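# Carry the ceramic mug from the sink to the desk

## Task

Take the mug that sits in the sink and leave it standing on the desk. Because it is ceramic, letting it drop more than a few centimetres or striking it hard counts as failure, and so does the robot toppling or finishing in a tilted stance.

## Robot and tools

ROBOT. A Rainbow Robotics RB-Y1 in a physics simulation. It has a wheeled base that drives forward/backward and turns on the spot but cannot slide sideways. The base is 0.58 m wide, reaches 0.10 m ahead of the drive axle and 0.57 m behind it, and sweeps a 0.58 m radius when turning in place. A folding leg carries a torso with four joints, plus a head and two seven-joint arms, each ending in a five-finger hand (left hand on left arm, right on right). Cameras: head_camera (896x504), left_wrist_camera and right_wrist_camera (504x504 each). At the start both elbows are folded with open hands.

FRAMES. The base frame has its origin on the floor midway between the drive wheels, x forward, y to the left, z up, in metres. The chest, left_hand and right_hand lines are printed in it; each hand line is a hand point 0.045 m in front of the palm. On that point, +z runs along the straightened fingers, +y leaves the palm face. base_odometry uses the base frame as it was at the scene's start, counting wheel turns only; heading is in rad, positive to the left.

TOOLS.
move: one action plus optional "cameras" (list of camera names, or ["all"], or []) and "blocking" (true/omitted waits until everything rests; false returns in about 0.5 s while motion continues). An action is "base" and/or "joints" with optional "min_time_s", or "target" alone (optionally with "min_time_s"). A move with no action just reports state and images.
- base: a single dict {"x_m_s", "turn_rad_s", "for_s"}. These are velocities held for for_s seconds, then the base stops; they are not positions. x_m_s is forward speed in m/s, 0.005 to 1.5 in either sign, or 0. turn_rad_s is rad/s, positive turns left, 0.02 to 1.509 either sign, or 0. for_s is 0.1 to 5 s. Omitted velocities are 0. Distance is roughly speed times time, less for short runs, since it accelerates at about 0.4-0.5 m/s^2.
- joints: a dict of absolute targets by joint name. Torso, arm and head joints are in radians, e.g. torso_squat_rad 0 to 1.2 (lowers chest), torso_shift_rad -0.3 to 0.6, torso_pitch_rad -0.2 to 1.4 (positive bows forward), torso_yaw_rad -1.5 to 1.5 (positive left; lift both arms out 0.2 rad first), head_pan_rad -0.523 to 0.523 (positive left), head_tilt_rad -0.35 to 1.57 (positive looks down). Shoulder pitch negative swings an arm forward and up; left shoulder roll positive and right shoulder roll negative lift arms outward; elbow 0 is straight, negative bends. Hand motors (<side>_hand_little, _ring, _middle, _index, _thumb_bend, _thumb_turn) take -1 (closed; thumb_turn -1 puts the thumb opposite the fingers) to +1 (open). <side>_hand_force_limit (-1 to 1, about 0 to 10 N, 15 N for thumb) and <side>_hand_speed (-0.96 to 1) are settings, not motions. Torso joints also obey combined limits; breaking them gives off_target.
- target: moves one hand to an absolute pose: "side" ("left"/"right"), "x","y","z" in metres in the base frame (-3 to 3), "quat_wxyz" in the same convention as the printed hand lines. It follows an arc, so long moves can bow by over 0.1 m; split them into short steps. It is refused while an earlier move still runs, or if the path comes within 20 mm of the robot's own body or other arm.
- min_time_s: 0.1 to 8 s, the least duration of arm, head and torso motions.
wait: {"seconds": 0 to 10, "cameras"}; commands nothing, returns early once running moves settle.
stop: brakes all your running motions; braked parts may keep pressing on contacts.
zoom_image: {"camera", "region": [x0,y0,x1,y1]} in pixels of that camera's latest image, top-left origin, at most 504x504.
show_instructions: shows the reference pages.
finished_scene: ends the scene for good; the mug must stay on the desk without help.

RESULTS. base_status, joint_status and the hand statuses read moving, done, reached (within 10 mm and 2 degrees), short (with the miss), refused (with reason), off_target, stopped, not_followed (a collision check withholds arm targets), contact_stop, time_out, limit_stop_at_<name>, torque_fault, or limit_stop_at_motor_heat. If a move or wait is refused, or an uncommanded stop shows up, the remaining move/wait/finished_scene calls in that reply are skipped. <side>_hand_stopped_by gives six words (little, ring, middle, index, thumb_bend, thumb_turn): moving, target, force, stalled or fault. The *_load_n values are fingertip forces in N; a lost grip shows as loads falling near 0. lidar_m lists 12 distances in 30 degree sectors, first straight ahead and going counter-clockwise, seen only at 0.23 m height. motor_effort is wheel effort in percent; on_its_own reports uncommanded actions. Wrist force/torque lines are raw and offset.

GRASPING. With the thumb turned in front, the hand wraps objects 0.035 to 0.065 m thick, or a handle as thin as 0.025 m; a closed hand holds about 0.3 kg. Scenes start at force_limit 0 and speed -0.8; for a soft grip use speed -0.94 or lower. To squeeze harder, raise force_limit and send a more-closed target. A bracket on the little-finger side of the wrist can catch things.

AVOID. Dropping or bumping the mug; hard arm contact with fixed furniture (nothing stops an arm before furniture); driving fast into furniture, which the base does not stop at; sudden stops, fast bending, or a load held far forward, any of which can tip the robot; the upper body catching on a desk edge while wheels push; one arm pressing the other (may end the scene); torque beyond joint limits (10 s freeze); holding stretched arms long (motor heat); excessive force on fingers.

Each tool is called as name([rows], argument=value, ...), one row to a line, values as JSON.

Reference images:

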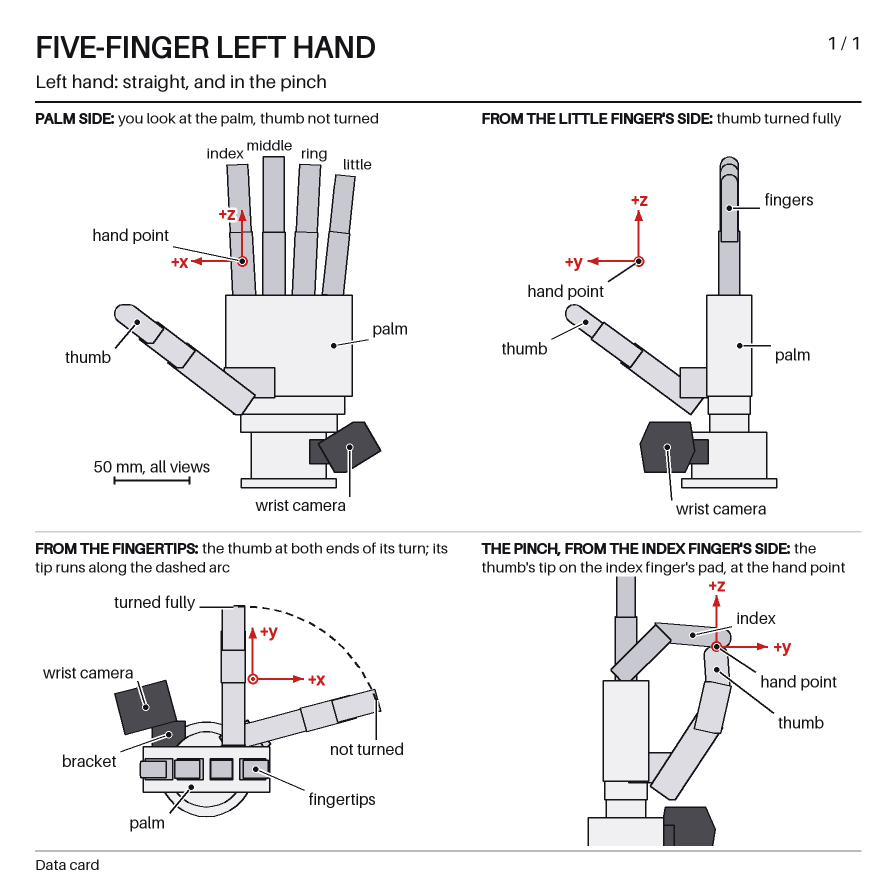

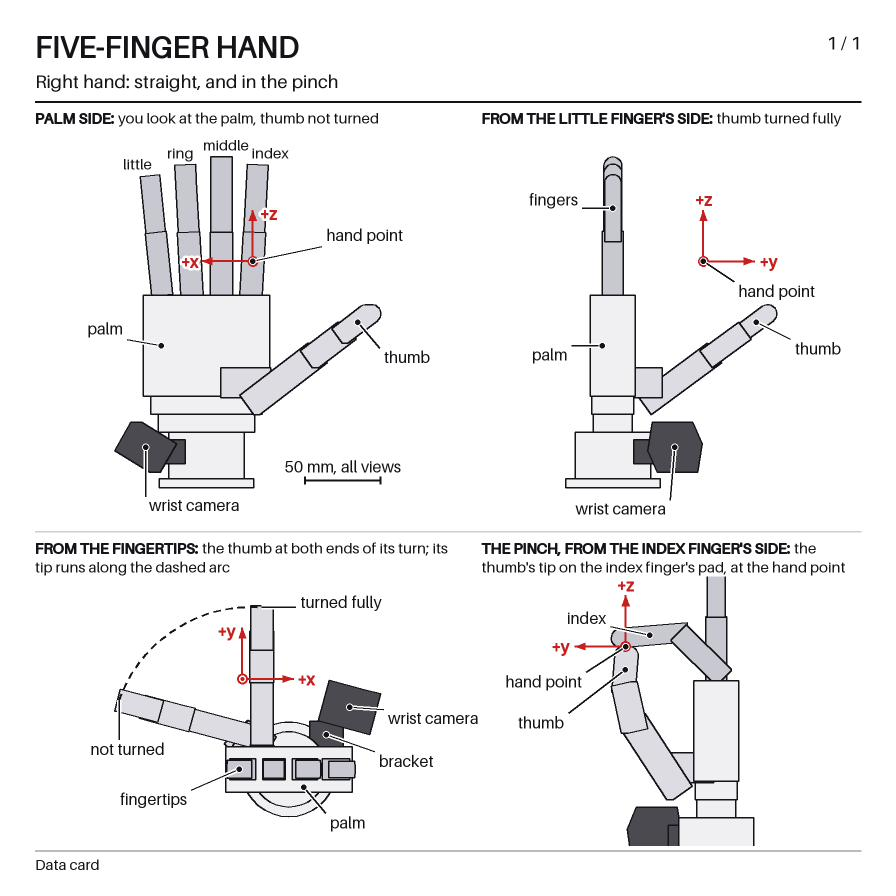

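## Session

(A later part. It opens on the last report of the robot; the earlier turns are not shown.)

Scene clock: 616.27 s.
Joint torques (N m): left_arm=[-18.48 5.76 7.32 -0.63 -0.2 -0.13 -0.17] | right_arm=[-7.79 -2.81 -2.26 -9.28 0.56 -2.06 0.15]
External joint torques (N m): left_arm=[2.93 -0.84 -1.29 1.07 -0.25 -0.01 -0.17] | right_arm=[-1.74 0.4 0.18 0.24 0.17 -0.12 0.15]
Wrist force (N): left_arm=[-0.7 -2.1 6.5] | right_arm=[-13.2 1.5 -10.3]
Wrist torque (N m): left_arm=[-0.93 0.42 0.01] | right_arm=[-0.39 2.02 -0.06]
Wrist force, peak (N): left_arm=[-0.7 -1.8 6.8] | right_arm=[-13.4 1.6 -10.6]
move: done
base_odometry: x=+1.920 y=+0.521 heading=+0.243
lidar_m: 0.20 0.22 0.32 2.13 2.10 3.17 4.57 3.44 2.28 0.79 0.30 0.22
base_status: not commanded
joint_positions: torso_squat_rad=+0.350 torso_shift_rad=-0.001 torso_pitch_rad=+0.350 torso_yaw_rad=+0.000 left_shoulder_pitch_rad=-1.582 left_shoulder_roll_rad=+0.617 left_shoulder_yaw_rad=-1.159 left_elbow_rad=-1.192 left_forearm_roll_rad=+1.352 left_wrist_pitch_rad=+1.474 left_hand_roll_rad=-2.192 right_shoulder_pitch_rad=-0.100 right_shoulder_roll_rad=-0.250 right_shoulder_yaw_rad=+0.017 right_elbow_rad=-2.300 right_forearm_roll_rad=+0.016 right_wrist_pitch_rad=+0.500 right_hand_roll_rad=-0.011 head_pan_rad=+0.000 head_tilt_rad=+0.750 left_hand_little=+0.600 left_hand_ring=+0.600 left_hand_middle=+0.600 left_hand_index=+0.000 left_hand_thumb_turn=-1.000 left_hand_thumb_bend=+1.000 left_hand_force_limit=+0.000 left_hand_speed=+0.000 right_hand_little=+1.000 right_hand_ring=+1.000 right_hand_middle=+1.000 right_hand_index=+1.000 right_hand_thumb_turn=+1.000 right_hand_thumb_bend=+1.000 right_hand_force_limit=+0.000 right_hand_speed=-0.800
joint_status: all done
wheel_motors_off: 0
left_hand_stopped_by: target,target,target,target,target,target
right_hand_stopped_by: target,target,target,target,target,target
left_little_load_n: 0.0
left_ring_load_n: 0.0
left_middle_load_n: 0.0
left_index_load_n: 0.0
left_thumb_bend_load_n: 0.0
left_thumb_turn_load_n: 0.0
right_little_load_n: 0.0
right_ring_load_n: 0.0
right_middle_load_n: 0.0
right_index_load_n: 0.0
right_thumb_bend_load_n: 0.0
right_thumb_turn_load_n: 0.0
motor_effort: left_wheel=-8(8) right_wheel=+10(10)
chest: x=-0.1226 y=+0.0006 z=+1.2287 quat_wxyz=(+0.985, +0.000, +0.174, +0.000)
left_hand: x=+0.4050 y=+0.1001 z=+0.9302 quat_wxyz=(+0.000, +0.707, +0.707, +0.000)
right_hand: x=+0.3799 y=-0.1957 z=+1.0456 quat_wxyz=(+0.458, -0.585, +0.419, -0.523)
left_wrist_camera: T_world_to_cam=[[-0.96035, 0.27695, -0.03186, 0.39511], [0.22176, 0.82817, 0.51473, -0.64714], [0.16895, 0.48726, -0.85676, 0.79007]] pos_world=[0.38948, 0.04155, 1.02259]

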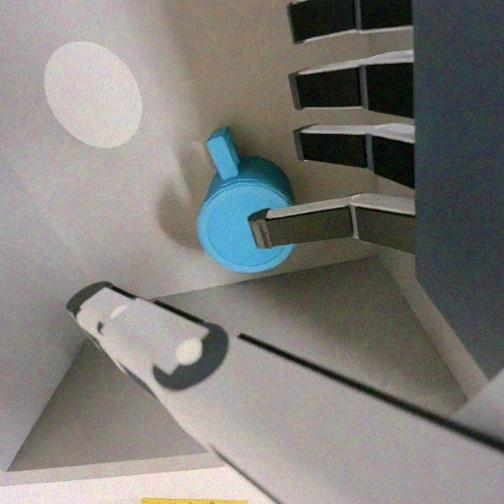

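move(target={"side": "left", "x": 0.405, "y": 0.0965, "z": 0.84, "quat_wxyz": [0, 0.7071, 0.7071, 0]}, min_time_s=1.5, cameras=["all"])

zoom_image(camera="left_wrist_camera", region=[160, 90, 380, 330])

Scene clock: 638.37 s.
Joint torques (N m): left_arm=[-18.65 4.52 5.69 -1 -0.33 -0.15 -0.05] | right_arm=[-7.9 -2.85 -1.96 -9.29 0.55 -2.07 0.17]
External joint torques (N m): left_arm=[2.53 -1.2 -1.38 1.06 -0.38 -0.02 -0.05] | right_arm=[-1.85 0.36 0.47 0.23 0.17 -0.13 0.17]
Wrist force (N): left_arm=[-0.7 -2.0 6.5] | right_arm=[-13.3 1.4 -10.3]
Wrist torque (N m): left_arm=[-0.91 0.42 0.05] | right_arm=[-0.41 2.02 -0.06]
Wrist force, peak (N): left_arm=[-0.8 -1.9 7.0] | right_arm=[-13.3 1.5 -10.4]
move: done
base_odometry: x=+1.920 y=+0.521 heading=+0.243
lidar_m: 0.20 0.23 0.32 2.13 2.10 3.17 4.57 3.43 2.58 0.79 0.31 0.23
base_status: not commanded
joint_positions: torso_squat_rad=+0.350 torso_shift_rad=-0.001 torso_pitch_rad=+0.350 torso_yaw_rad=+0.000 left_shoulder_pitch_rad=-1.472 left_shoulder_roll_rad=+0.468 left_shoulder_yaw_rad=-1.222 left_elbow_rad=-0.954 left_forearm_roll_rad=+1.271 left_wrist_pitch_rad=+1.293 left_hand_roll_rad=-2.291 right_shoulder_pitch_rad=-0.100 right_shoulder_roll_rad=-0.250 right_shoulder_yaw_rad=+0.017 right_elbow_rad=-2.300 right_forearm_roll_rad=+0.016 right_wrist_pitch_rad=+0.500 right_hand_roll_rad=-0.011 head_pan_rad=+0.000 head_tilt_rad=+0.750 left_hand_little=+0.600 left_hand_ring=+0.600 left_hand_middle=+0.600 left_hand_index=+0.000 left_hand_thumb_turn=-1.000 left_hand_thumb_bend=+1.000 left_hand_force_limit=+0.000 left_hand_speed=+0.000 right_hand_little=+1.000 right_hand_ring=+1.000 right_hand_middle=+1.000 right_hand_index=+1.000 right_hand_thumb_turn=+1.000 right_hand_thumb_bend=+1.000 right_hand_force_limit=+0.000 right_hand_speed=-0.800
joint_status: all done
wheel_motors_off: 0
left_hand_stopped_by: target,target,target,target,target,target
right_hand_stopped_by: target,target,target,target,target,target
left_little_load_n: 0.0
left_ring_load_n: 0.5
left_middle_load_n: 0.0
left_index_load_n: 0.0
left_thumb_bend_load_n: 0.0
left_thumb_turn_load_n: 0.0
right_little_load_n: 0.0
right_ring_load_n: 0.0
right_middle_load_n: -0.5
right_index_load_n: 0.0
right_thumb_bend_load_n: 0.0
right_thumb_turn_load_n: -0.5
motor_effort: left_wheel=-7(9) right_wheel=+10(10)
chest: x=-0.1226 y=+0.0006 z=+1.2287 quat_wxyz=(+0.985, +0.000, +0.174, +0.000)
left_hand: x=+0.4046 y=+0.0967 z=+0.8404 quat_wxyz=(+0.002, +0.707, +0.707, +0.001)
left_hand_status: reached (checked arc that bows 6 mm and turns the hand up to 1 deg, planned for 1.5 s): 1 mm and 0.2 deg off.
right_hand: x=+0.3799 y=-0.1957 z=+1.0456 quat_wxyz=(+0.458, -0.585, +0.419, -0.523)
pictures: head_camera, left_wrist_camera, right_wrist_camera
head_camera: T_world_to_cam=[[0.0426, -0.99898, -0.0147, 0.01513], [-0.87801, -0.03041, -0.47768, 0.70639], [0.47675, 0.03326, -0.87841, 1.19928]] pos_world=[0.04781, -0.00329, 1.39111]
left_wrist_camera: T_world_to_cam=[[-0.9602, 0.27711, -0.03498, 0.39531], [0.2204, 0.82865, 0.51454, -0.59743], [0.17157, 0.48636, -0.85675, 0.71381]] pos_world=[0.38878, 0.03835, 0.93279]
right_wrist_camera: T_world_to_cam=[[0.0657, -0.47836, -0.8757, 0.79694], [-0.63537, 0.65664, -0.40636, 0.79683], [0.76941, 0.58309, -0.26079, 0.2101]] pos_world=[0.29227, -0.26452, 1.07648]

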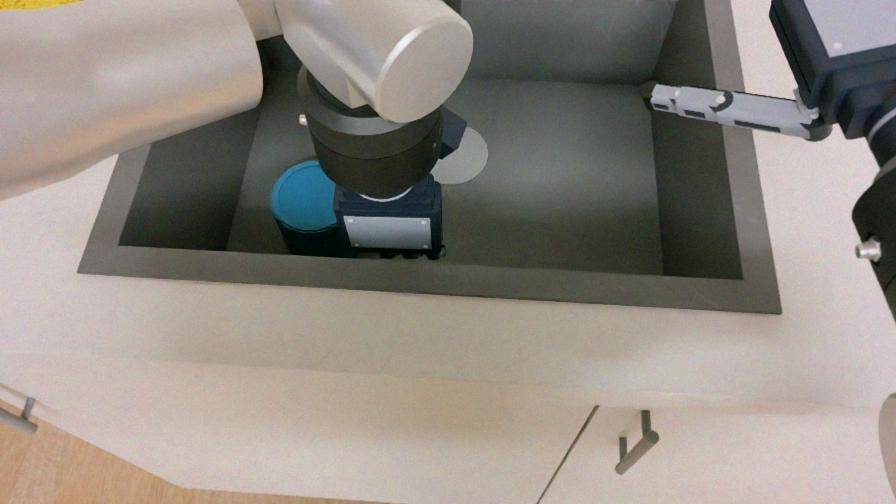

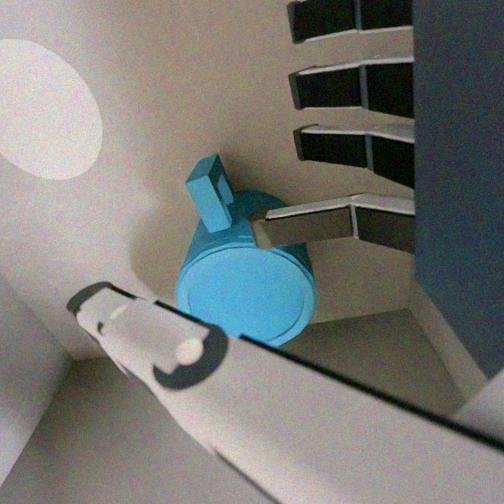

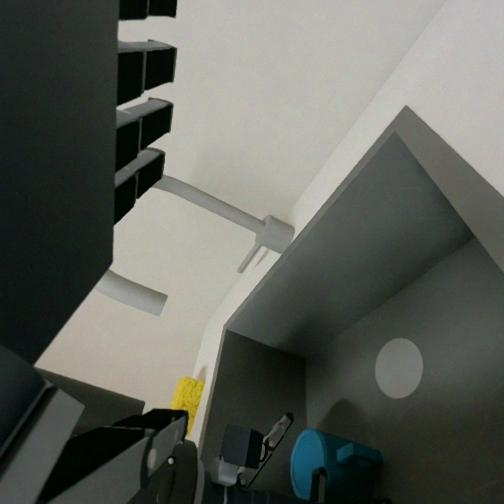

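Scaled by 2.100.

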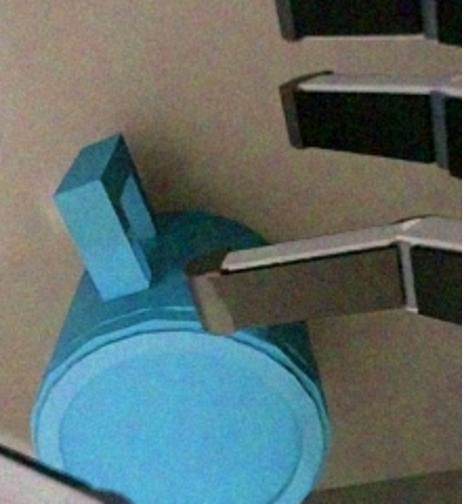

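zoom_image(camera="left_wrist_camera", region=[180, 140, 280, 250])

Scaled by 4.582.

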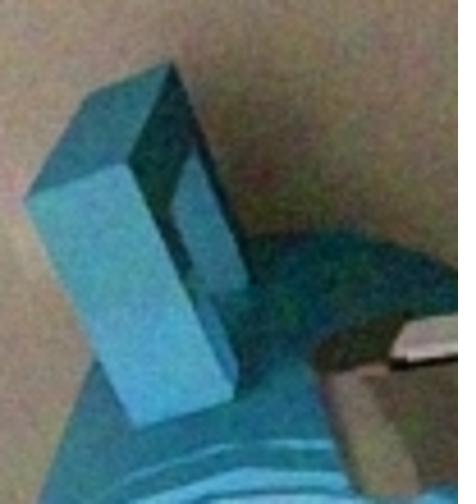

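move(target={"side": "left", "x": 0.405, "y": 0.098, "z": 0.768, "quat_wxyz": [0, 0.7071, 0.7071, 0]}, min_time_s=2, cameras=["left_wrist_camera"])

zoom_image(camera="left_wrist_camera", region=[160, 130, 320, 330])

Scene clock: 701.93 s.
Joint torques (N m): left_arm=[-9.07 -3.71 2.07 -2.77 1.55 -4.89 -0.64] | right_arm=[-7.88 -2.8 -2.09 -9.14 0.53 -2.06 0.15]
External joint torques (N m): left_arm=[11.82 -8.3 -1.78 -1.06 1.51 -4.75 -0.64] | right_arm=[-1.82 0.42 0.35 0.37 0.14 -0.12 0.15]
Wrist force (N): left_arm=[11.7 -14.0 -36.3] | right_arm=[-13.2 1.5 -10.2]
Wrist torque (N m): left_arm=[0.82 0.20 0.58] | right_arm=[-0.39 2.01 -0.05]
Wrist force, peak (N): left_arm=[11.9 -14.8 -37.8] | right_arm=[-13.3 1.6 -10.5]
move: done
base_odometry: x=+1.920 y=+0.521 heading=+0.243
lidar_m: 0.21 0.22 0.33 2.13 2.10 3.15 4.57 3.43 2.27 0.77 0.30 0.22
base_status: not commanded
joint_positions: torso_squat_rad=+0.350 torso_shift_rad=-0.001 torso_pitch_rad=+0.349 torso_yaw_rad=+0.001 left_shoulder_pitch_rad=-1.417 left_shoulder_roll_rad=+0.238 left_shoulder_yaw_rad=-1.225 left_elbow_rad=-0.493 left_forearm_roll_rad=+1.269 left_wrist_pitch_rad=+1.116 left_hand_roll_rad=-2.525 right_shoulder_pitch_rad=-0.100 right_shoulder_roll_rad=-0.250 right_shoulder_yaw_rad=+0.017 right_elbow_rad=-2.300 right_forearm_roll_rad=+0.016 right_wrist_pitch_rad=+0.500 right_hand_roll_rad=-0.011 head_pan_rad=+0.000 head_tilt_rad=+0.750 left_hand_little=+0.600 left_hand_ring=+0.600 left_hand_middle=+0.599 left_hand_index=+0.000 left_hand_thumb_turn=-1.000 left_hand_thumb_bend=+1.000 left_hand_force_limit=+0.000 left_hand_speed=+0.000 right_hand_little=+1.000 right_hand_ring=+1.000 right_hand_middle=+1.000 right_hand_index=+1.000 right_hand_thumb_turn=+1.000 right_hand_thumb_bend=+1.000 right_hand_force_limit=+0.000 right_hand_speed=-0.800
joint_status: all done
wheel_motors_off: 0
left_hand_stopped_by: target,target,target,target,target,target
right_hand_stopped_by: target,target,target,target,target,target
left_little_load_n: -0.5
left_ring_load_n: -0.5
left_middle_load_n: -15.0
left_index_load_n: 0.0
left_thumb_bend_load_n: 0.0
left_thumb_turn_load_n: 0.0
right_little_load_n: 0.0
right_ring_load_n: -0.5
right_middle_load_n: 0.0
right_index_load_n: 0.0
right_thumb_bend_load_n: 0.0
right_thumb_turn_load_n: 0.0
motor_effort: left_wheel=-7(8) right_wheel=+9(10)
chest: x=-0.1232 y=+0.0006 z=+1.2288 quat_wxyz=(+0.985, +0.000, +0.174, +0.000)
left_hand: x=+0.4057 y=+0.0995 z=+0.7702 quat_wxyz=(+0.004, +0.707, +0.707, +0.003)
left_hand_status: reached (checked arc that bows 18 mm and turns the hand up to 3 deg, planned for 2.0 s): 3 mm and 0.5 deg off.
right_hand: x=+0.3795 y=-0.1956 z=+1.0462 quat_wxyz=(+0.458, -0.585, +0.418, -0.523)
left_wrist_camera: T_world_to_cam=[[-0.96022, 0.27635, -0.0402, 0.39724], [0.21686, 0.82861, 0.51612, -0.56361], [0.17594, 0.48687, -0.85557, 0.64943]] pos_world=[0.3894, 0.04105, 0.86249]

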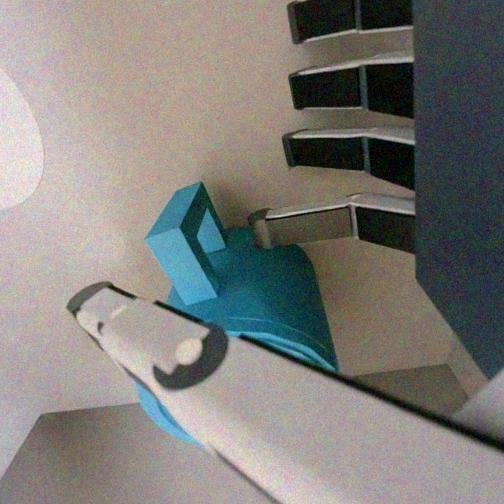

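Scaled by 2.520.

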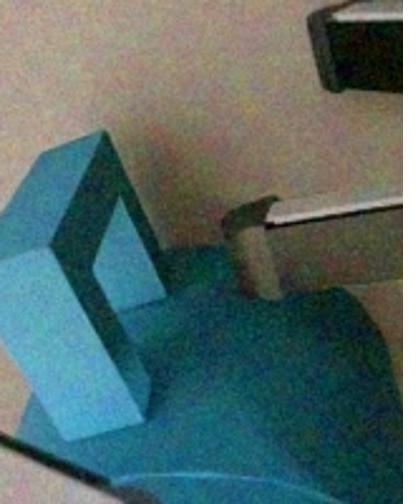

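move(target={"side": "left", "x": 0.405, "y": 0.1005, "z": 0.785, "quat_wxyz": [0, 0.7071, 0.7071, 0]}, min_time_s=1)

move(joints={"left_hand_little": 0.46, "left_hand_ring": 0.46, "left_hand_middle": 0.46, "left_hand_index": 0.06})

move(target={"side": "left", "x": 0.408, "y": 0.1005, "z": 0.768, "quat_wxyz": [0, 0.7071, 0.7071, 0]}, min_time_s=1, cameras=["left_wrist_camera"])

zoom_image(camera="left_wrist_camera", region=[140, 150, 300, 310])

Scene clock: 758.67 s.
Joint torques (N m): left_arm=[-20.57 7.12 3.45 -2.68 -0.02 0.45 0.38] | right_arm=[-7.83 -2.72 -2.32 -9.15 0.55 -2.01 0.12]
External joint torques (N m): left_arm=[0.46 2.19 -1.28 -0.82 -0.08 0.57 0.38] | right_arm=[-1.78 0.49 0.12 0.37 0.16 -0.07 0.12]
Wrist force (N): left_arm=[-0.6 -1.7 6.5] | right_arm=[-13.4 1.6 -9.9]
Wrist torque (N m): left_arm=[-0.82 0.40 0.22] | right_arm=[-0.39 2.03 -0.06]
Wrist force, peak (N): left_arm=[12.0 -14.3 -36.5] | right_arm=[-13.4 1.5 -10.3]
move: done
base_odometry: x=+1.920 y=+0.521 heading=+0.243
lidar_m: 0.20 0.22 0.33 2.14 2.11 3.19 4.58 3.43 2.58 0.78 0.29 0.22
base_status: not commanded
joint_positions: torso_squat_rad=+0.350 torso_shift_rad=-0.001 torso_pitch_rad=+0.350 torso_yaw_rad=+0.000 left_shoulder_pitch_rad=-1.426 left_shoulder_roll_rad=+0.300 left_shoulder_yaw_rad=-1.227 left_elbow_rad=-0.615 left_forearm_roll_rad=+1.268 left_wrist_pitch_rad=+1.169 left_hand_roll_rad=-2.467 right_shoulder_pitch_rad=-0.100 right_shoulder_roll_rad=-0.250 right_shoulder_yaw_rad=+0.017 right_elbow_rad=-2.300 right_forearm_roll_rad=+0.016 right_wrist_pitch_rad=+0.500 right_hand_roll_rad=-0.011 head_pan_rad=+0.000 head_tilt_rad=+0.750 left_hand_little=+0.600 left_hand_ring=+0.600 left_hand_middle=+0.600 left_hand_index=+0.000 left_hand_thumb_turn=-1.000 left_hand_thumb_bend=+1.000 left_hand_force_limit=+0.000 left_hand_speed=+0.000 right_hand_little=+1.000 right_hand_ring=+1.000 right_hand_middle=+1.000 right_hand_index=+1.000 right_hand_thumb_turn=+1.000 right_hand_thumb_bend=+1.000 right_hand_force_limit=+0.000 right_hand_speed=-0.800
joint_status: all done
wheel_motors_off: 0
left_hand_stopped_by: target,target,target,target,target,target
right_hand_stopped_by: target,target,target,target,target,target
left_little_load_n: 0.0
left_ring_load_n: 0.0
left_middle_load_n: 0.0
left_index_load_n: 0.0
left_thumb_bend_load_n: 0.0
left_thumb_turn_load_n: 0.0
right_little_load_n: 0.0
right_ring_load_n: 0.0
right_middle_load_n: 0.0
right_index_load_n: 0.0
right_thumb_bend_load_n: 0.0
right_thumb_turn_load_n: -0.5
motor_effort: left_wheel=-7(8) right_wheel=+9(10)
chest: x=-0.1227 y=+0.0006 z=+1.2287 quat_wxyz=(+0.985, +0.000, +0.174, +0.000)
left_hand: x=+0.4048 y=+0.1003 z=+0.7843 quat_wxyz=(-0.002, +0.707, +0.707, -0.001)
left_hand_status: reached (checked arc that bows 5 mm and turns the hand up to 1 deg, planned for 1.0 s): 1 mm and 0.3 deg off.
right_hand: x=+0.3798 y=-0.1956 z=+1.0457 quat_wxyz=(+0.458, -0.585, +0.418, -0.523)
pictures: none

Scene clock: 759.20 s.
Joint torques (N m): left_arm=[-20.84 6.83 3.13 -2.68 0 0.33 0.46] | right_arm=[-8 -2.73 -2.26 -9.26 0.48 -2.05 0.17]
External joint torques (N m): left_arm=[0.19 1.9 -1.61 -0.82 -0.05 0.45 0.46] | right_arm=[-1.95 0.48 0.18 0.26 0.09 -0.11 0.17]
Wrist force (N): left_arm=[-0.7 -1.7 6.4] | right_arm=[-13.2 1.7 -10.0]
Wrist torque (N m): left_arm=[-0.84 0.41 0.21] | right_arm=[-0.38 2.01 -0.05]
Wrist force, peak (N): left_arm=[-0.7 -2.0 6.6] | right_arm=[-13.4 1.6 -10.1]
move: done
base_odometry: x=+1.920 y=+0.521 heading=+0.243
lidar_m: 0.21 0.22 0.33 2.13 2.11 3.17 4.57 3.43 2.29 0.79 0.30 0.22
base_status: not commanded
joint_positions: torso_squat_rad=+0.350 torso_shift_rad=-0.001 torso_pitch_rad=+0.350 torso_yaw_rad=+0.000 left_shoulder_pitch_rad=-1.426 left_shoulder_roll_rad=+0.300 left_shoulder_yaw_rad=-1.227 left_elbow_rad=-0.615 left_forearm_roll_rad=+1.268 left_wrist_pitch_rad=+1.169 left_hand_roll_rad=-2.467 right_shoulder_pitch_rad=-0.100 right_shoulder_roll_rad=-0.250 right_shoulder_yaw_rad=+0.017 right_elbow_rad=-2.300 right_forearm_roll_rad=+0.016 right_wrist_pitch_rad=+0.500 right_hand_roll_rad=-0.011 head_pan_rad=+0.000 head_tilt_rad=+0.750 left_hand_little=+0.460 left_hand_ring=+0.460 left_hand_middle=+0.460 left_hand_index=+0.060 left_hand_thumb_turn=-1.000 left_hand_thumb_bend=+1.000 left_hand_force_limit=+0.000 left_hand_speed=+0.000 right_hand_little=+1.000 right_hand_ring=+1.000 right_hand_middle=+1.000 right_hand_index=+1.000 right_hand_thumb_turn=+1.000 right_hand_thumb_bend=+1.000 right_hand_force_limit=+0.000 right_hand_speed=-0.800
joint_status: all done
wheel_motors_off: 0
left_hand_stopped_by: target,target,target,target,target,target
right_hand_stopped_by: target,target,target,target,target,target
left_little_load_n: 0.0
left_ring_load_n: 0.0
left_middle_load_n: 0.0
left_index_load_n: 0.0
left_thumb_bend_load_n: 0.0
left_thumb_turn_load_n: 0.0
right_little_load_n: -0.5
right_ring_load_n: 0.0
right_middle_load_n: 0.0
right_index_load_n: 0.0
right_thumb_bend_load_n: 0.0
right_thumb_turn_load_n: -0.5
motor_effort: left_wheel=-7(8) right_wheel=+9(10)
chest: x=-0.1227 y=+0.0006 z=+1.2287 quat_wxyz=(+0.985, +0.000, +0.174, +0.000)
left_hand: x=+0.4048 y=+0.1003 z=+0.7843 quat_wxyz=(-0.002, +0.707, +0.707, -0.001)
right_hand: x=+0.3798 y=-0.1956 z=+1.0457 quat_wxyz=(+0.458, -0.585, +0.418, -0.523)
pictures: none

Scene clock: 760.53 s.
Joint torques (N m): left_arm=[-17.75 1.82 4.41 -1.25 0.37 -0.85 -0.14] | right_arm=[-7.87 -2.91 -2.24 -9.28 0.55 -2.03 0.22]
External joint torques (N m): left_arm=[3.17 -2.77 0.88 0.41 0.32 -0.71 -0.14] | right_arm=[-1.82 0.3 0.19 0.24 0.17 -0.09 0.22]
Wrist force (N): left_arm=[1.9 -3.5 0.1] | right_arm=[-13.2 1.6 -9.9]
Wrist torque (N m): left_arm=[-0.71 0.41 0.15] | right_arm=[-0.39 2.00 -0.05]
Wrist force, peak (N): left_arm=[-0.6 -1.9 6.8] | right_arm=[-13.4 1.7 -10.0]
move: done
base_odometry: x=+1.920 y=+0.521 heading=+0.243
lidar_m: 0.21 0.23 0.32 2.14 2.10 3.17 4.57 3.42 2.57 0.77 0.30 0.22
base_status: not commanded
joint_positions: torso_squat_rad=+0.350 torso_shift_rad=-0.001 torso_pitch_rad=+0.350 torso_yaw_rad=+0.000 left_shoulder_pitch_rad=-1.421 left_shoulder_roll_rad=+0.221 left_shoulder_yaw_rad=-1.217 left_elbow_rad=-0.447 left_forearm_roll_rad=+1.277 left_wrist_pitch_rad=+1.108 left_hand_roll_rad=-2.559 right_shoulder_pitch_rad=-0.100 right_shoulder_roll_rad=-0.250 right_shoulder_yaw_rad=+0.017 right_elbow_rad=-2.300 right_forearm_roll_rad=+0.016 right_wrist_pitch_rad=+0.500 right_hand_roll_rad=-0.011 head_pan_rad=+0.000 head_tilt_rad=+0.750 left_hand_little=+0.460 left_hand_ring=+0.460 left_hand_middle=+0.460 left_hand_index=+0.060 left_hand_thumb_turn=-1.000 left_hand_thumb_bend=+1.000 left_hand_force_limit=+0.000 left_hand_speed=+0.000 right_hand_little=+1.000 right_hand_ring=+1.000 right_hand_middle=+1.000 right_hand_index=+1.000 right_hand_thumb_turn=+1.000 right_hand_thumb_bend=+1.000 right_hand_force_limit=+0.000 right_hand_speed=-0.800
joint_status: all done
wheel_motors_off: 0
left_hand_stopped_by: target,target,target,target,target,target
right_hand_stopped_by: target,target,target,target,target,target
left_little_load_n: 0.0
left_ring_load_n: 0.0
left_middle_load_n: -3.5
left_index_load_n: 0.0
left_thumb_bend_load_n: 0.0
left_thumb_turn_load_n: 0.0
right_little_load_n: -0.5
right_ring_load_n: 0.0
right_middle_load_n: 0.0
right_index_load_n: 0.0
right_thumb_bend_load_n: 0.0
right_thumb_turn_load_n: -0.5
motor_effort: left_wheel=-7(8) right_wheel=+9(10)
chest: x=-0.1227 y=+0.0006 z=+1.2287 quat_wxyz=(+0.985, +0.000, +0.174, +0.000)
left_hand: x=+0.4076 y=+0.1012 z=+0.7684 quat_wxyz=(+0.004, +0.707, +0.707, +0.002)
left_hand_status: reached (checked arc that bows 7 mm and turns the hand up to 1 deg, planned for 1.0 s): 1 mm and 0.5 deg off.
right_hand: x=+0.3798 y=-0.1956 z=+1.0457 quat_wxyz=(+0.458, -0.585, +0.418, -0.523)
left_wrist_camera: T_world_to_cam=[[-0.95979, 0.27794, -0.03947, 0.3976], [0.21886, 0.82889, 0.51482, -0.56444], [0.17581, 0.48548, -0.85639, 0.64762]] pos_world=[0.39129, 0.04294, 0.86089]

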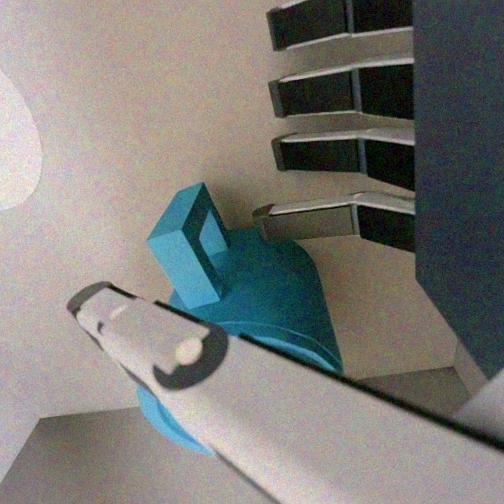

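Scaled by 3.150.

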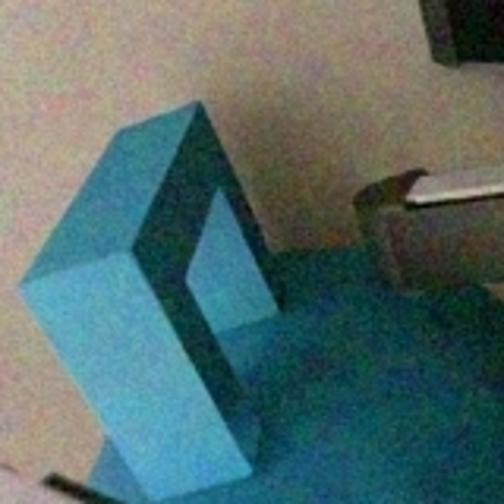

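move(target={"side": "left", "x": 0.4235, "y": 0.1005, "z": 0.768, "quat_wxyz": [0, 0.7071, 0.7071, 0]}, min_time_s=1, cameras=["left_wrist_camera"])

zoom_image(camera="left_wrist_camera", region=[160, 150, 320, 310])

Scene clock: 787.47 s.
Joint torques (N m): left_arm=[-18.85 1.87 2.75 -1.01 0.3 -0.36 -0.08] | right_arm=[-7.78 -2.73 -2.12 -9.23 0.53 -1.99 0.11]
External joint torques (N m): left_arm=[2.24 -2.71 0.49 0.44 0.25 -0.13 -0.08] | right_arm=[-1.73 0.48 0.32 0.29 0.15 -0.05 0.11]
Wrist force (N): left_arm=[0.4 -2.0 2.4] | right_arm=[-13.3 1.5 -9.9]
Wrist torque (N m): left_arm=[-0.81 0.43 0.06] | right_arm=[-0.42 2.01 -0.05]
Wrist force, peak (N): left_arm=[-0.4 -9.1 -10.1] | right_arm=[-13.4 1.7 -10.0]
move: short
base_odometry: x=+1.920 y=+0.521 heading=+0.243
lidar_m: 0.21 0.22 0.33 2.14 2.10 3.17 4.57 3.42 2.28 0.78 0.31 0.20
base_status: not commanded
joint_positions: torso_squat_rad=+0.350 torso_shift_rad=-0.001 torso_pitch_rad=+0.350 torso_yaw_rad=+0.000 left_shoulder_pitch_rad=-1.445 left_shoulder_roll_rad=+0.151 left_shoulder_yaw_rad=-1.186 left_elbow_rad=-0.267 left_forearm_roll_rad=+1.301 left_wrist_pitch_rad=+1.041 left_hand_roll_rad=-2.683 right_shoulder_pitch_rad=-0.100 right_shoulder_roll_rad=-0.250 right_shoulder_yaw_rad=+0.017 right_elbow_rad=-2.300 right_forearm_roll_rad=+0.016 right_wrist_pitch_rad=+0.500 right_hand_roll_rad=-0.011 head_pan_rad=+0.000 head_tilt_rad=+0.750 left_hand_little=+0.460 left_hand_ring=+0.460 left_hand_middle=+0.460 left_hand_index=+0.060 left_hand_thumb_turn=-1.000 left_hand_thumb_bend=+1.000 left_hand_force_limit=+0.000 left_hand_speed=+0.000 right_hand_little=+1.000 right_hand_ring=+1.000 right_hand_middle=+1.000 right_hand_index=+1.000 right_hand_thumb_turn=+1.000 right_hand_thumb_bend=+1.000 right_hand_force_limit=+0.000 right_hand_speed=-0.800
joint_status: all done
wheel_motors_off: 0
left_hand_stopped_by: target,target,target,target,target,target
right_hand_stopped_by: target,target,target,target,target,target
left_little_load_n: 0.0
left_ring_load_n: 0.0
left_middle_load_n: -3.5
left_index_load_n: 0.0
left_thumb_bend_load_n: 0.0
left_thumb_turn_load_n: 0.0
right_little_load_n: 0.0
right_ring_load_n: 0.0
right_middle_load_n: 0.0
right_index_load_n: 0.0
right_thumb_bend_load_n: 0.5
right_thumb_turn_load_n: -0.5
motor_effort: left_wheel=-7(8) right_wheel=+10(10)
chest: x=-0.1227 y=+0.0006 z=+1.2287 quat_wxyz=(+0.985, +0.000, +0.174, +0.000)
left_hand: x=+0.4231 y=+0.1012 z=+0.7685 quat_wxyz=(+0.024, +0.710, +0.703, +0.010)
left_hand_status: short (checked arc that bows 8 mm and turns the hand up to 3 deg, as near as the solve gets, planned for 1.0 s): 1 mm and 3.1 deg off. The place is met; only the turn is off.
right_hand: x=+0.3798 y=-0.1957 z=+1.0457 quat_wxyz=(+0.458, -0.585, +0.418, -0.523)
left_wrist_camera: T_world_to_cam=[[-0.95491, 0.28508, -0.08299, 0.44313], [0.20558, 0.83649, 0.50796, -0.55775], [0.21422, 0.46799, -0.85738, 0.63126]] pos_world=[0.40258, 0.0448, 0.86131]

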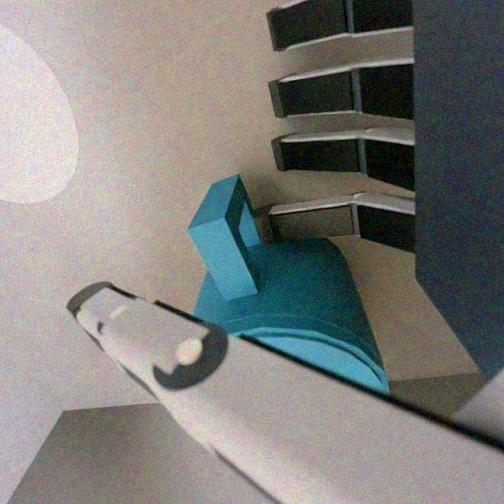

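Scaled by 3.150.

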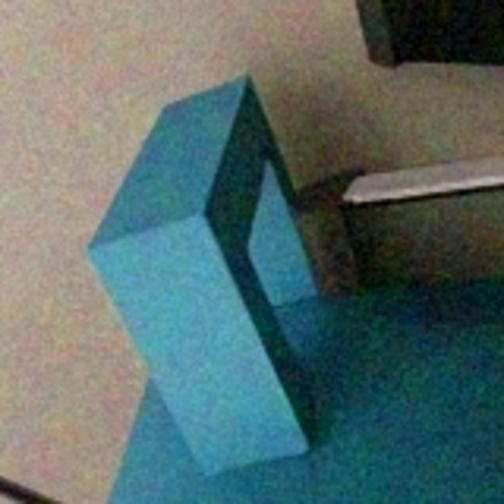

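move(target={"side": "left", "x": 0.385, "y": 0.1005, "z": 0.80, "quat_wxyz": [0, 0.7071, 0.7071, 0]}, min_time_s=1.5)

move(base={"x_m_s": 0.04, "for_s": 1.2})

move(target={"side": "left", "x": 0.36, "y": 0.1005, "z": 0.77, "quat_wxyz": [0, 0.7071, 0.7071, 0]}, min_time_s=1.5, cameras=["head_camera", "left_wrist_camera"])

zoom_image(camera="left_wrist_camera", region=[120, 150, 280, 310])

Scene clock: 805.03 s.
Joint torques (N m): left_arm=[-17.93 6.23 5.55 -3.05 -0.3 0.2 0.11] | right_arm=[-8.03 -2.85 -1.97 -9.29 0.5 -2.09 0.21]
External joint torques (N m): left_arm=[2.37 1.13 -1.24 -0.68 -0.35 0.32 0.11] | right_arm=[-1.99 0.36 0.47 0.23 0.12 -0.15 0.21]
Wrist force (N): left_arm=[-0.7 -1.8 6.7] | right_arm=[-13.4 1.5 -10.0]
Wrist torque (N m): left_arm=[-0.87 0.43 0.25] | right_arm=[-0.42 2.04 -0.06]
Wrist force, peak (N): left_arm=[-1.7 -1.9 7.0] | right_arm=[-13.5 1.5 -10.0]
move: done
base_odometry: x=+1.920 y=+0.521 heading=+0.243
lidar_m: 0.21 0.22 0.34 2.13 2.10 3.17 4.57 3.44 2.58 0.78 0.30 0.21
base_status: not commanded
joint_positions: torso_squat_rad=+0.350 torso_shift_rad=-0.001 torso_pitch_rad=+0.350 torso_yaw_rad=+0.000 left_shoulder_pitch_rad=-1.389 left_shoulder_roll_rad=+0.446 left_shoulder_yaw_rad=-1.240 left_elbow_rad=-0.956 left_forearm_roll_rad=+1.214 left_wrist_pitch_rad=+1.227 left_hand_roll_rad=-2.273 right_shoulder_pitch_rad=-0.100 right_shoulder_roll_rad=-0.250 right_shoulder_yaw_rad=+0.017 right_elbow_rad=-2.300 right_forearm_roll_rad=+0.016 right_wrist_pitch_rad=+0.500 right_hand_roll_rad=-0.011 head_pan_rad=+0.000 head_tilt_rad=+0.750 left_hand_little=+0.460 left_hand_ring=+0.460 left_hand_middle=+0.460 left_hand_index=+0.060 left_hand_thumb_turn=-1.000 left_hand_thumb_bend=+1.000 left_hand_force_limit=+0.000 left_hand_speed=+0.000 right_hand_little=+1.000 right_hand_ring=+1.000 right_hand_middle=+1.000 right_hand_index=+1.000 right_hand_thumb_turn=+1.000 right_hand_thumb_bend=+1.000 right_hand_force_limit=+0.000 right_hand_speed=-0.800
joint_status: all done
wheel_motors_off: 0
left_hand_stopped_by: target,target,target,target,target,target
right_hand_stopped_by: target,target,target,target,target,target
left_little_load_n: 0.0
left_ring_load_n: 0.0
left_middle_load_n: 0.0
left_index_load_n: 0.0
left_thumb_bend_load_n: 0.0
left_thumb_turn_load_n: 0.0
right_little_load_n: 0.0
right_ring_load_n: 0.0
right_middle_load_n: 0.0
right_index_load_n: 0.0
right_thumb_bend_load_n: 0.0
right_thumb_turn_load_n: 0.0
motor_effort: left_wheel=-7(8) right_wheel=+9(10)
chest: x=-0.1227 y=+0.0006 z=+1.2287 quat_wxyz=(+0.985, +0.000, +0.174, +0.000)
left_hand: x=+0.3850 y=+0.1003 z=+0.8000 quat_wxyz=(+0.000, +0.707, +0.707, +0.000)
left_hand_status: reached (checked arc that bows 32 mm and turns the hand up to 4 deg, planned for 1.5 s): 0 mm and 0.0 deg off.
right_hand: x=+0.3798 y=-0.1957 z=+1.0457 quat_wxyz=(+0.458, -0.585, +0.418, -0.523)
pictures: none

Scene clock: 806.97 s.
Joint torques (N m): left_arm=[-18.07 6.5 5.76 -2.87 -0.24 0.13 0.08] | right_arm=[-7.31 -2.82 -2.11 -9.18 0.6 -2.09 0.14]
External joint torques (N m): left_arm=[2.23 1.4 -1.02 -0.5 -0.29 0.26 0.08] | right_arm=[-1.27 0.39 0.32 0.34 0.22 -0.15 0.14]
Wrist force (N): left_arm=[-0.8 -1.9 6.4] | right_arm=[-13.3 1.6 -10.0]
Wrist torque (N m): left_arm=[-0.88 0.43 0.24] | right_arm=[-0.39 2.02 -0.05]
Wrist force, peak (N): left_arm=[-0.9 -2.3 6.8] | right_arm=[-13.3 1.5 -10.3]
move: done
base_odometry: x=+1.967 y=+0.533 heading=+0.243
lidar_m: 0.16 0.18 0.25 2.13 2.11 3.16 4.60 3.43 2.59 0.63 0.23 0.17
base_status: done (sent for 1.2 of 1.2 s)
joint_positions: torso_squat_rad=+0.350 torso_shift_rad=-0.001 torso_pitch_rad=+0.350 torso_yaw_rad=+0.000 left_shoulder_pitch_rad=-1.389 left_shoulder_roll_rad=+0.446 left_shoulder_yaw_rad=-1.240 left_elbow_rad=-0.956 left_forearm_roll_rad=+1.214 left_wrist_pitch_rad=+1.227 left_hand_roll_rad=-2.273 right_shoulder_pitch_rad=-0.100 right_shoulder_roll_rad=-0.250 right_shoulder_yaw_rad=+0.017 right_elbow_rad=-2.300 right_forearm_roll_rad=+0.016 right_wrist_pitch_rad=+0.500 right_hand_roll_rad=-0.011 head_pan_rad=+0.000 head_tilt_rad=+0.750 left_hand_little=+0.460 left_hand_ring=+0.460 left_hand_middle=+0.460 left_hand_index=+0.060 left_hand_thumb_turn=-1.000 left_hand_thumb_bend=+1.000 left_hand_force_limit=+0.000 left_hand_speed=+0.000 right_hand_little=+1.000 right_hand_ring=+1.000 right_hand_middle=+1.000 right_hand_index=+1.000 right_hand_thumb_turn=+1.000 right_hand_thumb_bend=+1.000 right_hand_force_limit=+0.000 right_hand_speed=-0.800
joint_status: not commanded
wheel_motors_off: 0
left_hand_stopped_by: target,target,target,target,target,target
right_hand_stopped_by: target,target,target,target,target,target
left_little_load_n: 0.0
left_ring_load_n: 0.0
left_middle_load_n: 0.0
left_index_load_n: 0.5
left_thumb_bend_load_n: 0.0
left_thumb_turn_load_n: 0.0
right_little_load_n: 0.0
right_ring_load_n: 0.0
right_middle_load_n: 0.0
right_index_load_n: 0.0
right_thumb_bend_load_n: 0.0
right_thumb_turn_load_n: 0.0
motor_effort: left_wheel=-5(15) right_wheel=+4(34)
chest: x=-0.1224 y=+0.0006 z=+1.2287 quat_wxyz=(+0.985, +0.000, +0.174, +0.000)
left_hand: x=+0.3851 y=+0.1003 z=+0.7998 quat_wxyz=(+0.000, +0.707, +0.707, +0.000)
right_hand: x=+0.3800 y=-0.1957 z=+1.0455 quat_wxyz=(+0.458, -0.585, +0.419, -0.523)
pictures: none

Scene clock: 808.80 s.
Joint torques (N m): left_arm=[-16.18 7.57 5.45 -3.19 -0.45 -0.23 0.34] | right_arm=[-7.44 -2.99 -2.16 -9.2 0.53 -1.97 0.1]
External joint torques (N m): left_arm=[3.05 3.06 -1.36 -0.55 -0.49 -0.11 0.34] | right_arm=[-1.4 0.23 0.27 0.32 0.15 -0.03 0.1]
Wrist force (N): left_arm=[-1.0 -2.2 5.9] | right_arm=[-13.3 1.7 -9.9]
Wrist torque (N m): left_arm=[-0.82 0.42 0.22] | right_arm=[-0.38 2.02 -0.06]
Wrist force, peak (N): left_arm=[-0.9 -1.8 6.9] | right_arm=[-13.4 1.7 -9.9]
move: done
base_odometry: x=+1.967 y=+0.533 heading=+0.243
lidar_m: 0.15 0.17 0.26 2.13 2.13 3.17 4.62 3.43 2.31 0.61 0.26 0.18
base_status: not commanded
joint_positions: torso_squat_rad=+0.350 torso_shift_rad=-0.001 torso_pitch_rad=+0.350 torso_yaw_rad=+0.000 left_shoulder_pitch_rad=-1.321 left_shoulder_roll_rad=+0.449 left_shoulder_yaw_rad=-1.279 left_elbow_rad=-1.020 left_forearm_roll_rad=+1.161 left_wrist_pitch_rad=+1.174 left_hand_roll_rad=-2.203 right_shoulder_pitch_rad=-0.100 right_shoulder_roll_rad=-0.250 right_shoulder_yaw_rad=+0.017 right_elbow_rad=-2.300 right_forearm_roll_rad=+0.016 right_wrist_pitch_rad=+0.500 right_hand_roll_rad=-0.011 head_pan_rad=+0.000 head_tilt_rad=+0.750 left_hand_little=+0.460 left_hand_ring=+0.460 left_hand_middle=+0.460 left_hand_index=+0.060 left_hand_thumb_turn=-1.000 left_hand_thumb_bend=+1.000 left_hand_force_limit=+0.000 left_hand_speed=+0.000 right_hand_little=+1.000 right_hand_ring=+1.000 right_hand_middle=+1.000 right_hand_index=+1.000 right_hand_thumb_turn=+1.000 right_hand_thumb_bend=+1.000 right_hand_force_limit=+0.000 right_hand_speed=-0.800
joint_status: all done
wheel_motors_off: 0
left_hand_stopped_by: target,target,target,target,target,target
right_hand_stopped_by: target,target,target,target,target,target
left_little_load_n: 0.0
left_ring_load_n: 0.0
left_middle_load_n: 0.0
left_index_load_n: 0.5
left_thumb_bend_load_n: 0.0
left_thumb_turn_load_n: 0.0
right_little_load_n: 0.0
right_ring_load_n: 0.0
right_middle_load_n: 0.0
right_index_load_n: 0.0
right_thumb_bend_load_n: 0.5
right_thumb_turn_load_n: -0.5
motor_effort: left_wheel=-4(5) right_wheel=+4(5)
chest: x=-0.1224 y=+0.0006 z=+1.2287 quat_wxyz=(+0.985, +0.000, +0.174, +0.000)
left_hand: x=+0.3600 y=+0.1001 z=+0.7702 quat_wxyz=(+0.000, +0.707, +0.707, +0.000)
left_hand_status: reached (checked arc that bows 2 mm and turns the hand up to 0 deg, planned for 1.5 s): 0 mm and 0.0 deg off.
right_hand: x=+0.3800 y=-0.1957 z=+1.0455 quat_wxyz=(+0.458, -0.585, +0.419, -0.523)
head_camera: T_world_to_cam=[[0.04251, -0.99899, -0.01476, 0.01521], [-0.87818, -0.03032, -0.47736, 0.70613], [0.47643, 0.03326, -0.87858, 1.19944]] pos_world=[0.04801, -0.00329, 1.39111]
left_wrist_camera: T_world_to_cam=[[-0.96023, 0.27746, -0.03126, 0.34619], [0.22254, 0.82813, 0.51447, -0.55498], [0.16863, 0.48705, -0.85694, 0.6609]] pos_world=[0.34447, 0.04165, 0.86269]

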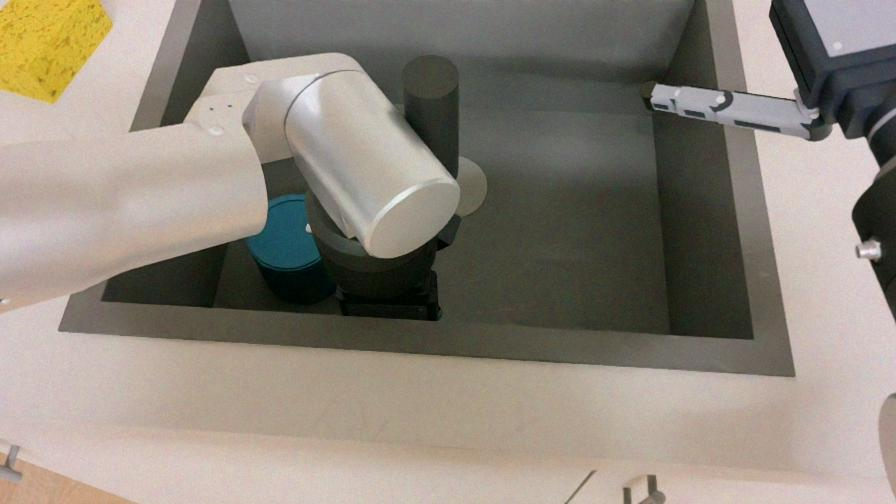

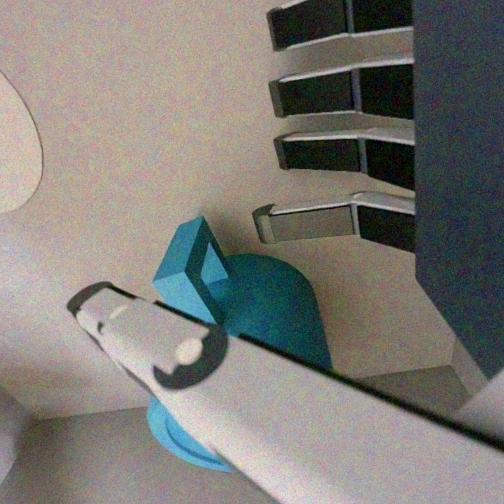

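Scaled by 3.150.

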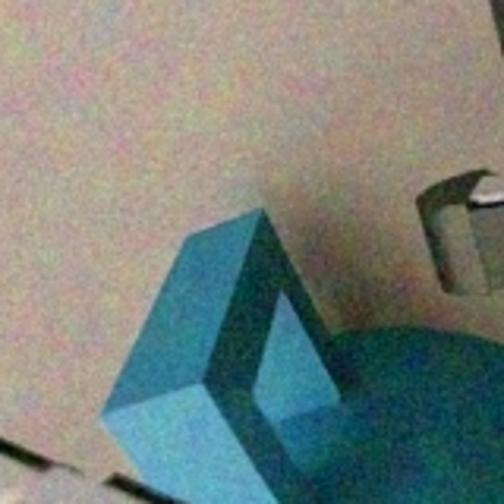

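move(joints={"left_hand_little": 0.4, "left_hand_ring": 0.4, "left_hand_middle": 0.4})

move(target={"side": "left", "x": 0.369, "y": 0.1165, "z": 0.766, "quat_wxyz": [0, 0.6709, 0.7415, 0]}, min_time_s=1, cameras=["left_wrist_camera"])

zoom_image(camera="left_wrist_camera", region=[140, 150, 300, 310])

Scene clock: 844.10 s.
Joint torques (N m): left_arm=[-15.99 6.88 5.13 -3.35 -0.24 -0.26 0.27] | right_arm=[-7.33 -2.74 -2 -9.26 0.48 -2 0.15]
External joint torques (N m): left_arm=[3.24 2.37 -1.69 -0.71 -0.28 -0.14 0.27] | right_arm=[-1.28 0.48 0.44 0.26 0.1 -0.06 0.15]
Wrist force (N): left_arm=[-1.0 -1.5 6.9] | right_arm=[-13.3 1.6 -9.7]
Wrist torque (N m): left_arm=[-0.82 0.47 0.21] | right_arm=[-0.41 2.01 -0.05]
Wrist force, peak (N): left_arm=[-0.9 -1.9 6.9] | right_arm=[-13.5 1.6 -10.0]
move: done
base_odometry: x=+1.967 y=+0.533 heading=+0.243
lidar_m: 0.15 0.17 0.26 2.13 2.12 3.15 4.62 3.44 2.58 0.62 0.24 0.17
base_status: not commanded
joint_positions: torso_squat_rad=+0.350 torso_shift_rad=-0.001 torso_pitch_rad=+0.350 torso_yaw_rad=+0.000 left_shoulder_pitch_rad=-1.321 left_shoulder_roll_rad=+0.449 left_shoulder_yaw_rad=-1.279 left_elbow_rad=-1.020 left_forearm_roll_rad=+1.161 left_wrist_pitch_rad=+1.174 left_hand_roll_rad=-2.203 right_shoulder_pitch_rad=-0.100 right_shoulder_roll_rad=-0.250 right_shoulder_yaw_rad=+0.017 right_elbow_rad=-2.300 right_forearm_roll_rad=+0.016 right_wrist_pitch_rad=+0.500 right_hand_roll_rad=-0.011 head_pan_rad=+0.000 head_tilt_rad=+0.750 left_hand_little=+0.400 left_hand_ring=+0.400 left_hand_middle=+0.400 left_hand_index=+0.060 left_hand_thumb_turn=-1.000 left_hand_thumb_bend=+1.000 left_hand_force_limit=+0.000 left_hand_speed=+0.000 right_hand_little=+1.000 right_hand_ring=+1.000 right_hand_middle=+1.000 right_hand_index=+1.000 right_hand_thumb_turn=+1.000 right_hand_thumb_bend=+1.000 right_hand_force_limit=+0.000 right_hand_speed=-0.800
joint_status: all done
wheel_motors_off: 0
left_hand_stopped_by: target,target,target,target,target,target
right_hand_stopped_by: target,target,target,target,target,target
left_little_load_n: 0.0
left_ring_load_n: 0.0
left_middle_load_n: 0.0
left_index_load_n: 0.0
left_thumb_bend_load_n: 0.0
left_thumb_turn_load_n: 0.0
right_little_load_n: 0.0
right_ring_load_n: 0.0
right_middle_load_n: 0.0
right_index_load_n: 0.0
right_thumb_bend_load_n: 0.0
right_thumb_turn_load_n: -0.5
motor_effort: left_wheel=-4(5) right_wheel=+4(4)
chest: x=-0.1224 y=+0.0006 z=+1.2287 quat_wxyz=(+0.985, +0.000, +0.174, +0.000)
left_hand: x=+0.3600 y=+0.1001 z=+0.7702 quat_wxyz=(+0.000, +0.707, +0.707, +0.000)
right_hand: x=+0.3800 y=-0.1957 z=+1.0455 quat_wxyz=(+0.458, -0.585, +0.419, -0.523)
pictures: none

Scene clock: 845.43 s.
Joint torques (N m): left_arm=[-17.32 2.74 6.5 -1.48 -0.18 -1.07 0.36] | right_arm=[-7.29 -3.03 -1.93 -9.2 0.5 -1.99 0.11]
External joint torques (N m): left_arm=[2.24 -2.02 0.12 1 -0.22 -0.95 0.36] | right_arm=[-1.25 0.18 0.51 0.32 0.12 -0.05 0.11]
Wrist force (N): left_arm=[1.2 -3.1 1.4] | right_arm=[-13.3 1.6 -9.8]
Wrist torque (N m): left_arm=[-0.68 0.40 0.28] | right_arm=[-0.41 2.01 -0.05]
Wrist force, peak (N): left_arm=[-0.8 -1.8 7.0] | right_arm=[-13.6 1.7 -9.8]
move: done
base_odometry: x=+1.967 y=+0.533 heading=+0.243
lidar_m: 0.15 0.18 0.25 2.12 2.11 3.16 4.62 3.44 2.31 0.60 0.25 0.16
base_status: not commanded
joint_positions: torso_squat_rad=+0.350 torso_shift_rad=-0.001 torso_pitch_rad=+0.350 torso_yaw_rad=+0.000 left_shoulder_pitch_rad=-1.321 left_shoulder_roll_rad=+0.433 left_shoulder_yaw_rad=-1.258 left_elbow_rad=-0.928 left_forearm_roll_rad=+1.176 left_wrist_pitch_rad=+1.158 left_hand_roll_rad=-2.185 right_shoulder_pitch_rad=-0.100 right_shoulder_roll_rad=-0.250 right_shoulder_yaw_rad=+0.017 right_elbow_rad=-2.300 right_forearm_roll_rad=+0.016 right_wrist_pitch_rad=+0.500 right_hand_roll_rad=-0.011 head_pan_rad=+0.000 head_tilt_rad=+0.750 left_hand_little=+0.400 left_hand_ring=+0.400 left_hand_middle=+0.400 left_hand_index=+0.060 left_hand_thumb_turn=-1.000 left_hand_thumb_bend=+1.000 left_hand_force_limit=+0.000 left_hand_speed=+0.000 right_hand_little=+1.000 right_hand_ring=+1.000 right_hand_middle=+1.000 right_hand_index=+1.000 right_hand_thumb_turn=+1.000 right_hand_thumb_bend=+1.000 right_hand_force_limit=+0.000 right_hand_speed=-0.800
joint_status: all done
wheel_motors_off: 0
left_hand_stopped_by: target,target,target,target,target,target
right_hand_stopped_by: target,target,target,target,target,target
left_little_load_n: 0.0
left_ring_load_n: 0.0
left_middle_load_n: -3.0
left_index_load_n: 0.5
left_thumb_bend_load_n: 0.0
left_thumb_turn_load_n: 0.0
right_little_load_n: 0.0
right_ring_load_n: -0.5
right_middle_load_n: 0.0
right_index_load_n: 0.0
right_thumb_bend_load_n: 0.0
right_thumb_turn_load_n: -0.5
motor_effort: left_wheel=-5(5) right_wheel=+4(5)
chest: x=-0.1224 y=+0.0006 z=+1.2287 quat_wxyz=(+0.985, +0.000, +0.174, +0.000)
left_hand: x=+0.3690 y=+0.1168 z=+0.7661 quat_wxyz=(+0.000, +0.671, +0.742, +0.000)
left_hand_status: reached (checked arc that bows 1 mm and turns the hand up to 6 deg, planned for 1.0 s): 0 mm and 0.0 deg off.
right_hand: x=+0.3800 y=-0.1957 z=+1.0455 quat_wxyz=(+0.458, -0.585, +0.419, -0.523)
left_wrist_camera: T_world_to_cam=[[-0.98318, 0.17989, -0.03161, 0.37023], [0.13821, 0.84589, 0.51514, -0.54021], [0.1194, 0.5021, -0.85652, 0.66385]] pos_world=[0.35939, 0.05703, 0.85859]

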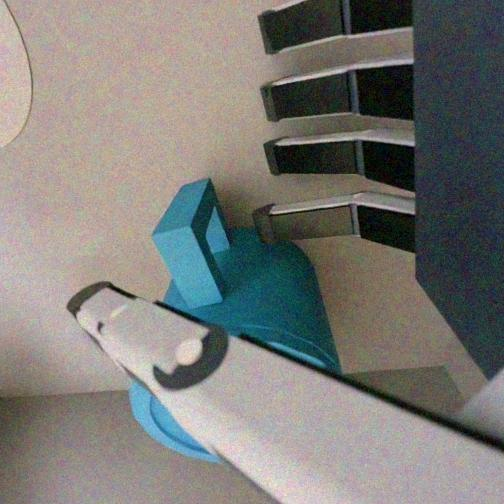

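Scaled by 3.150.

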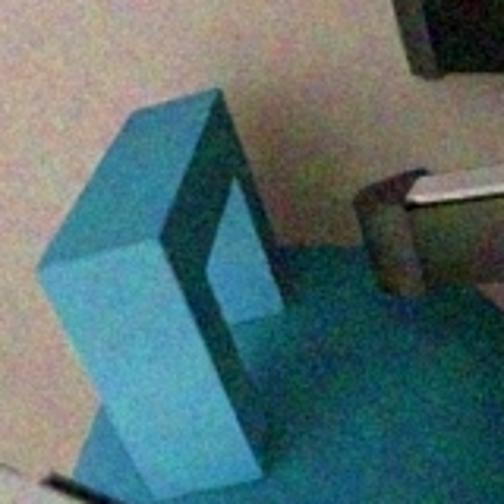

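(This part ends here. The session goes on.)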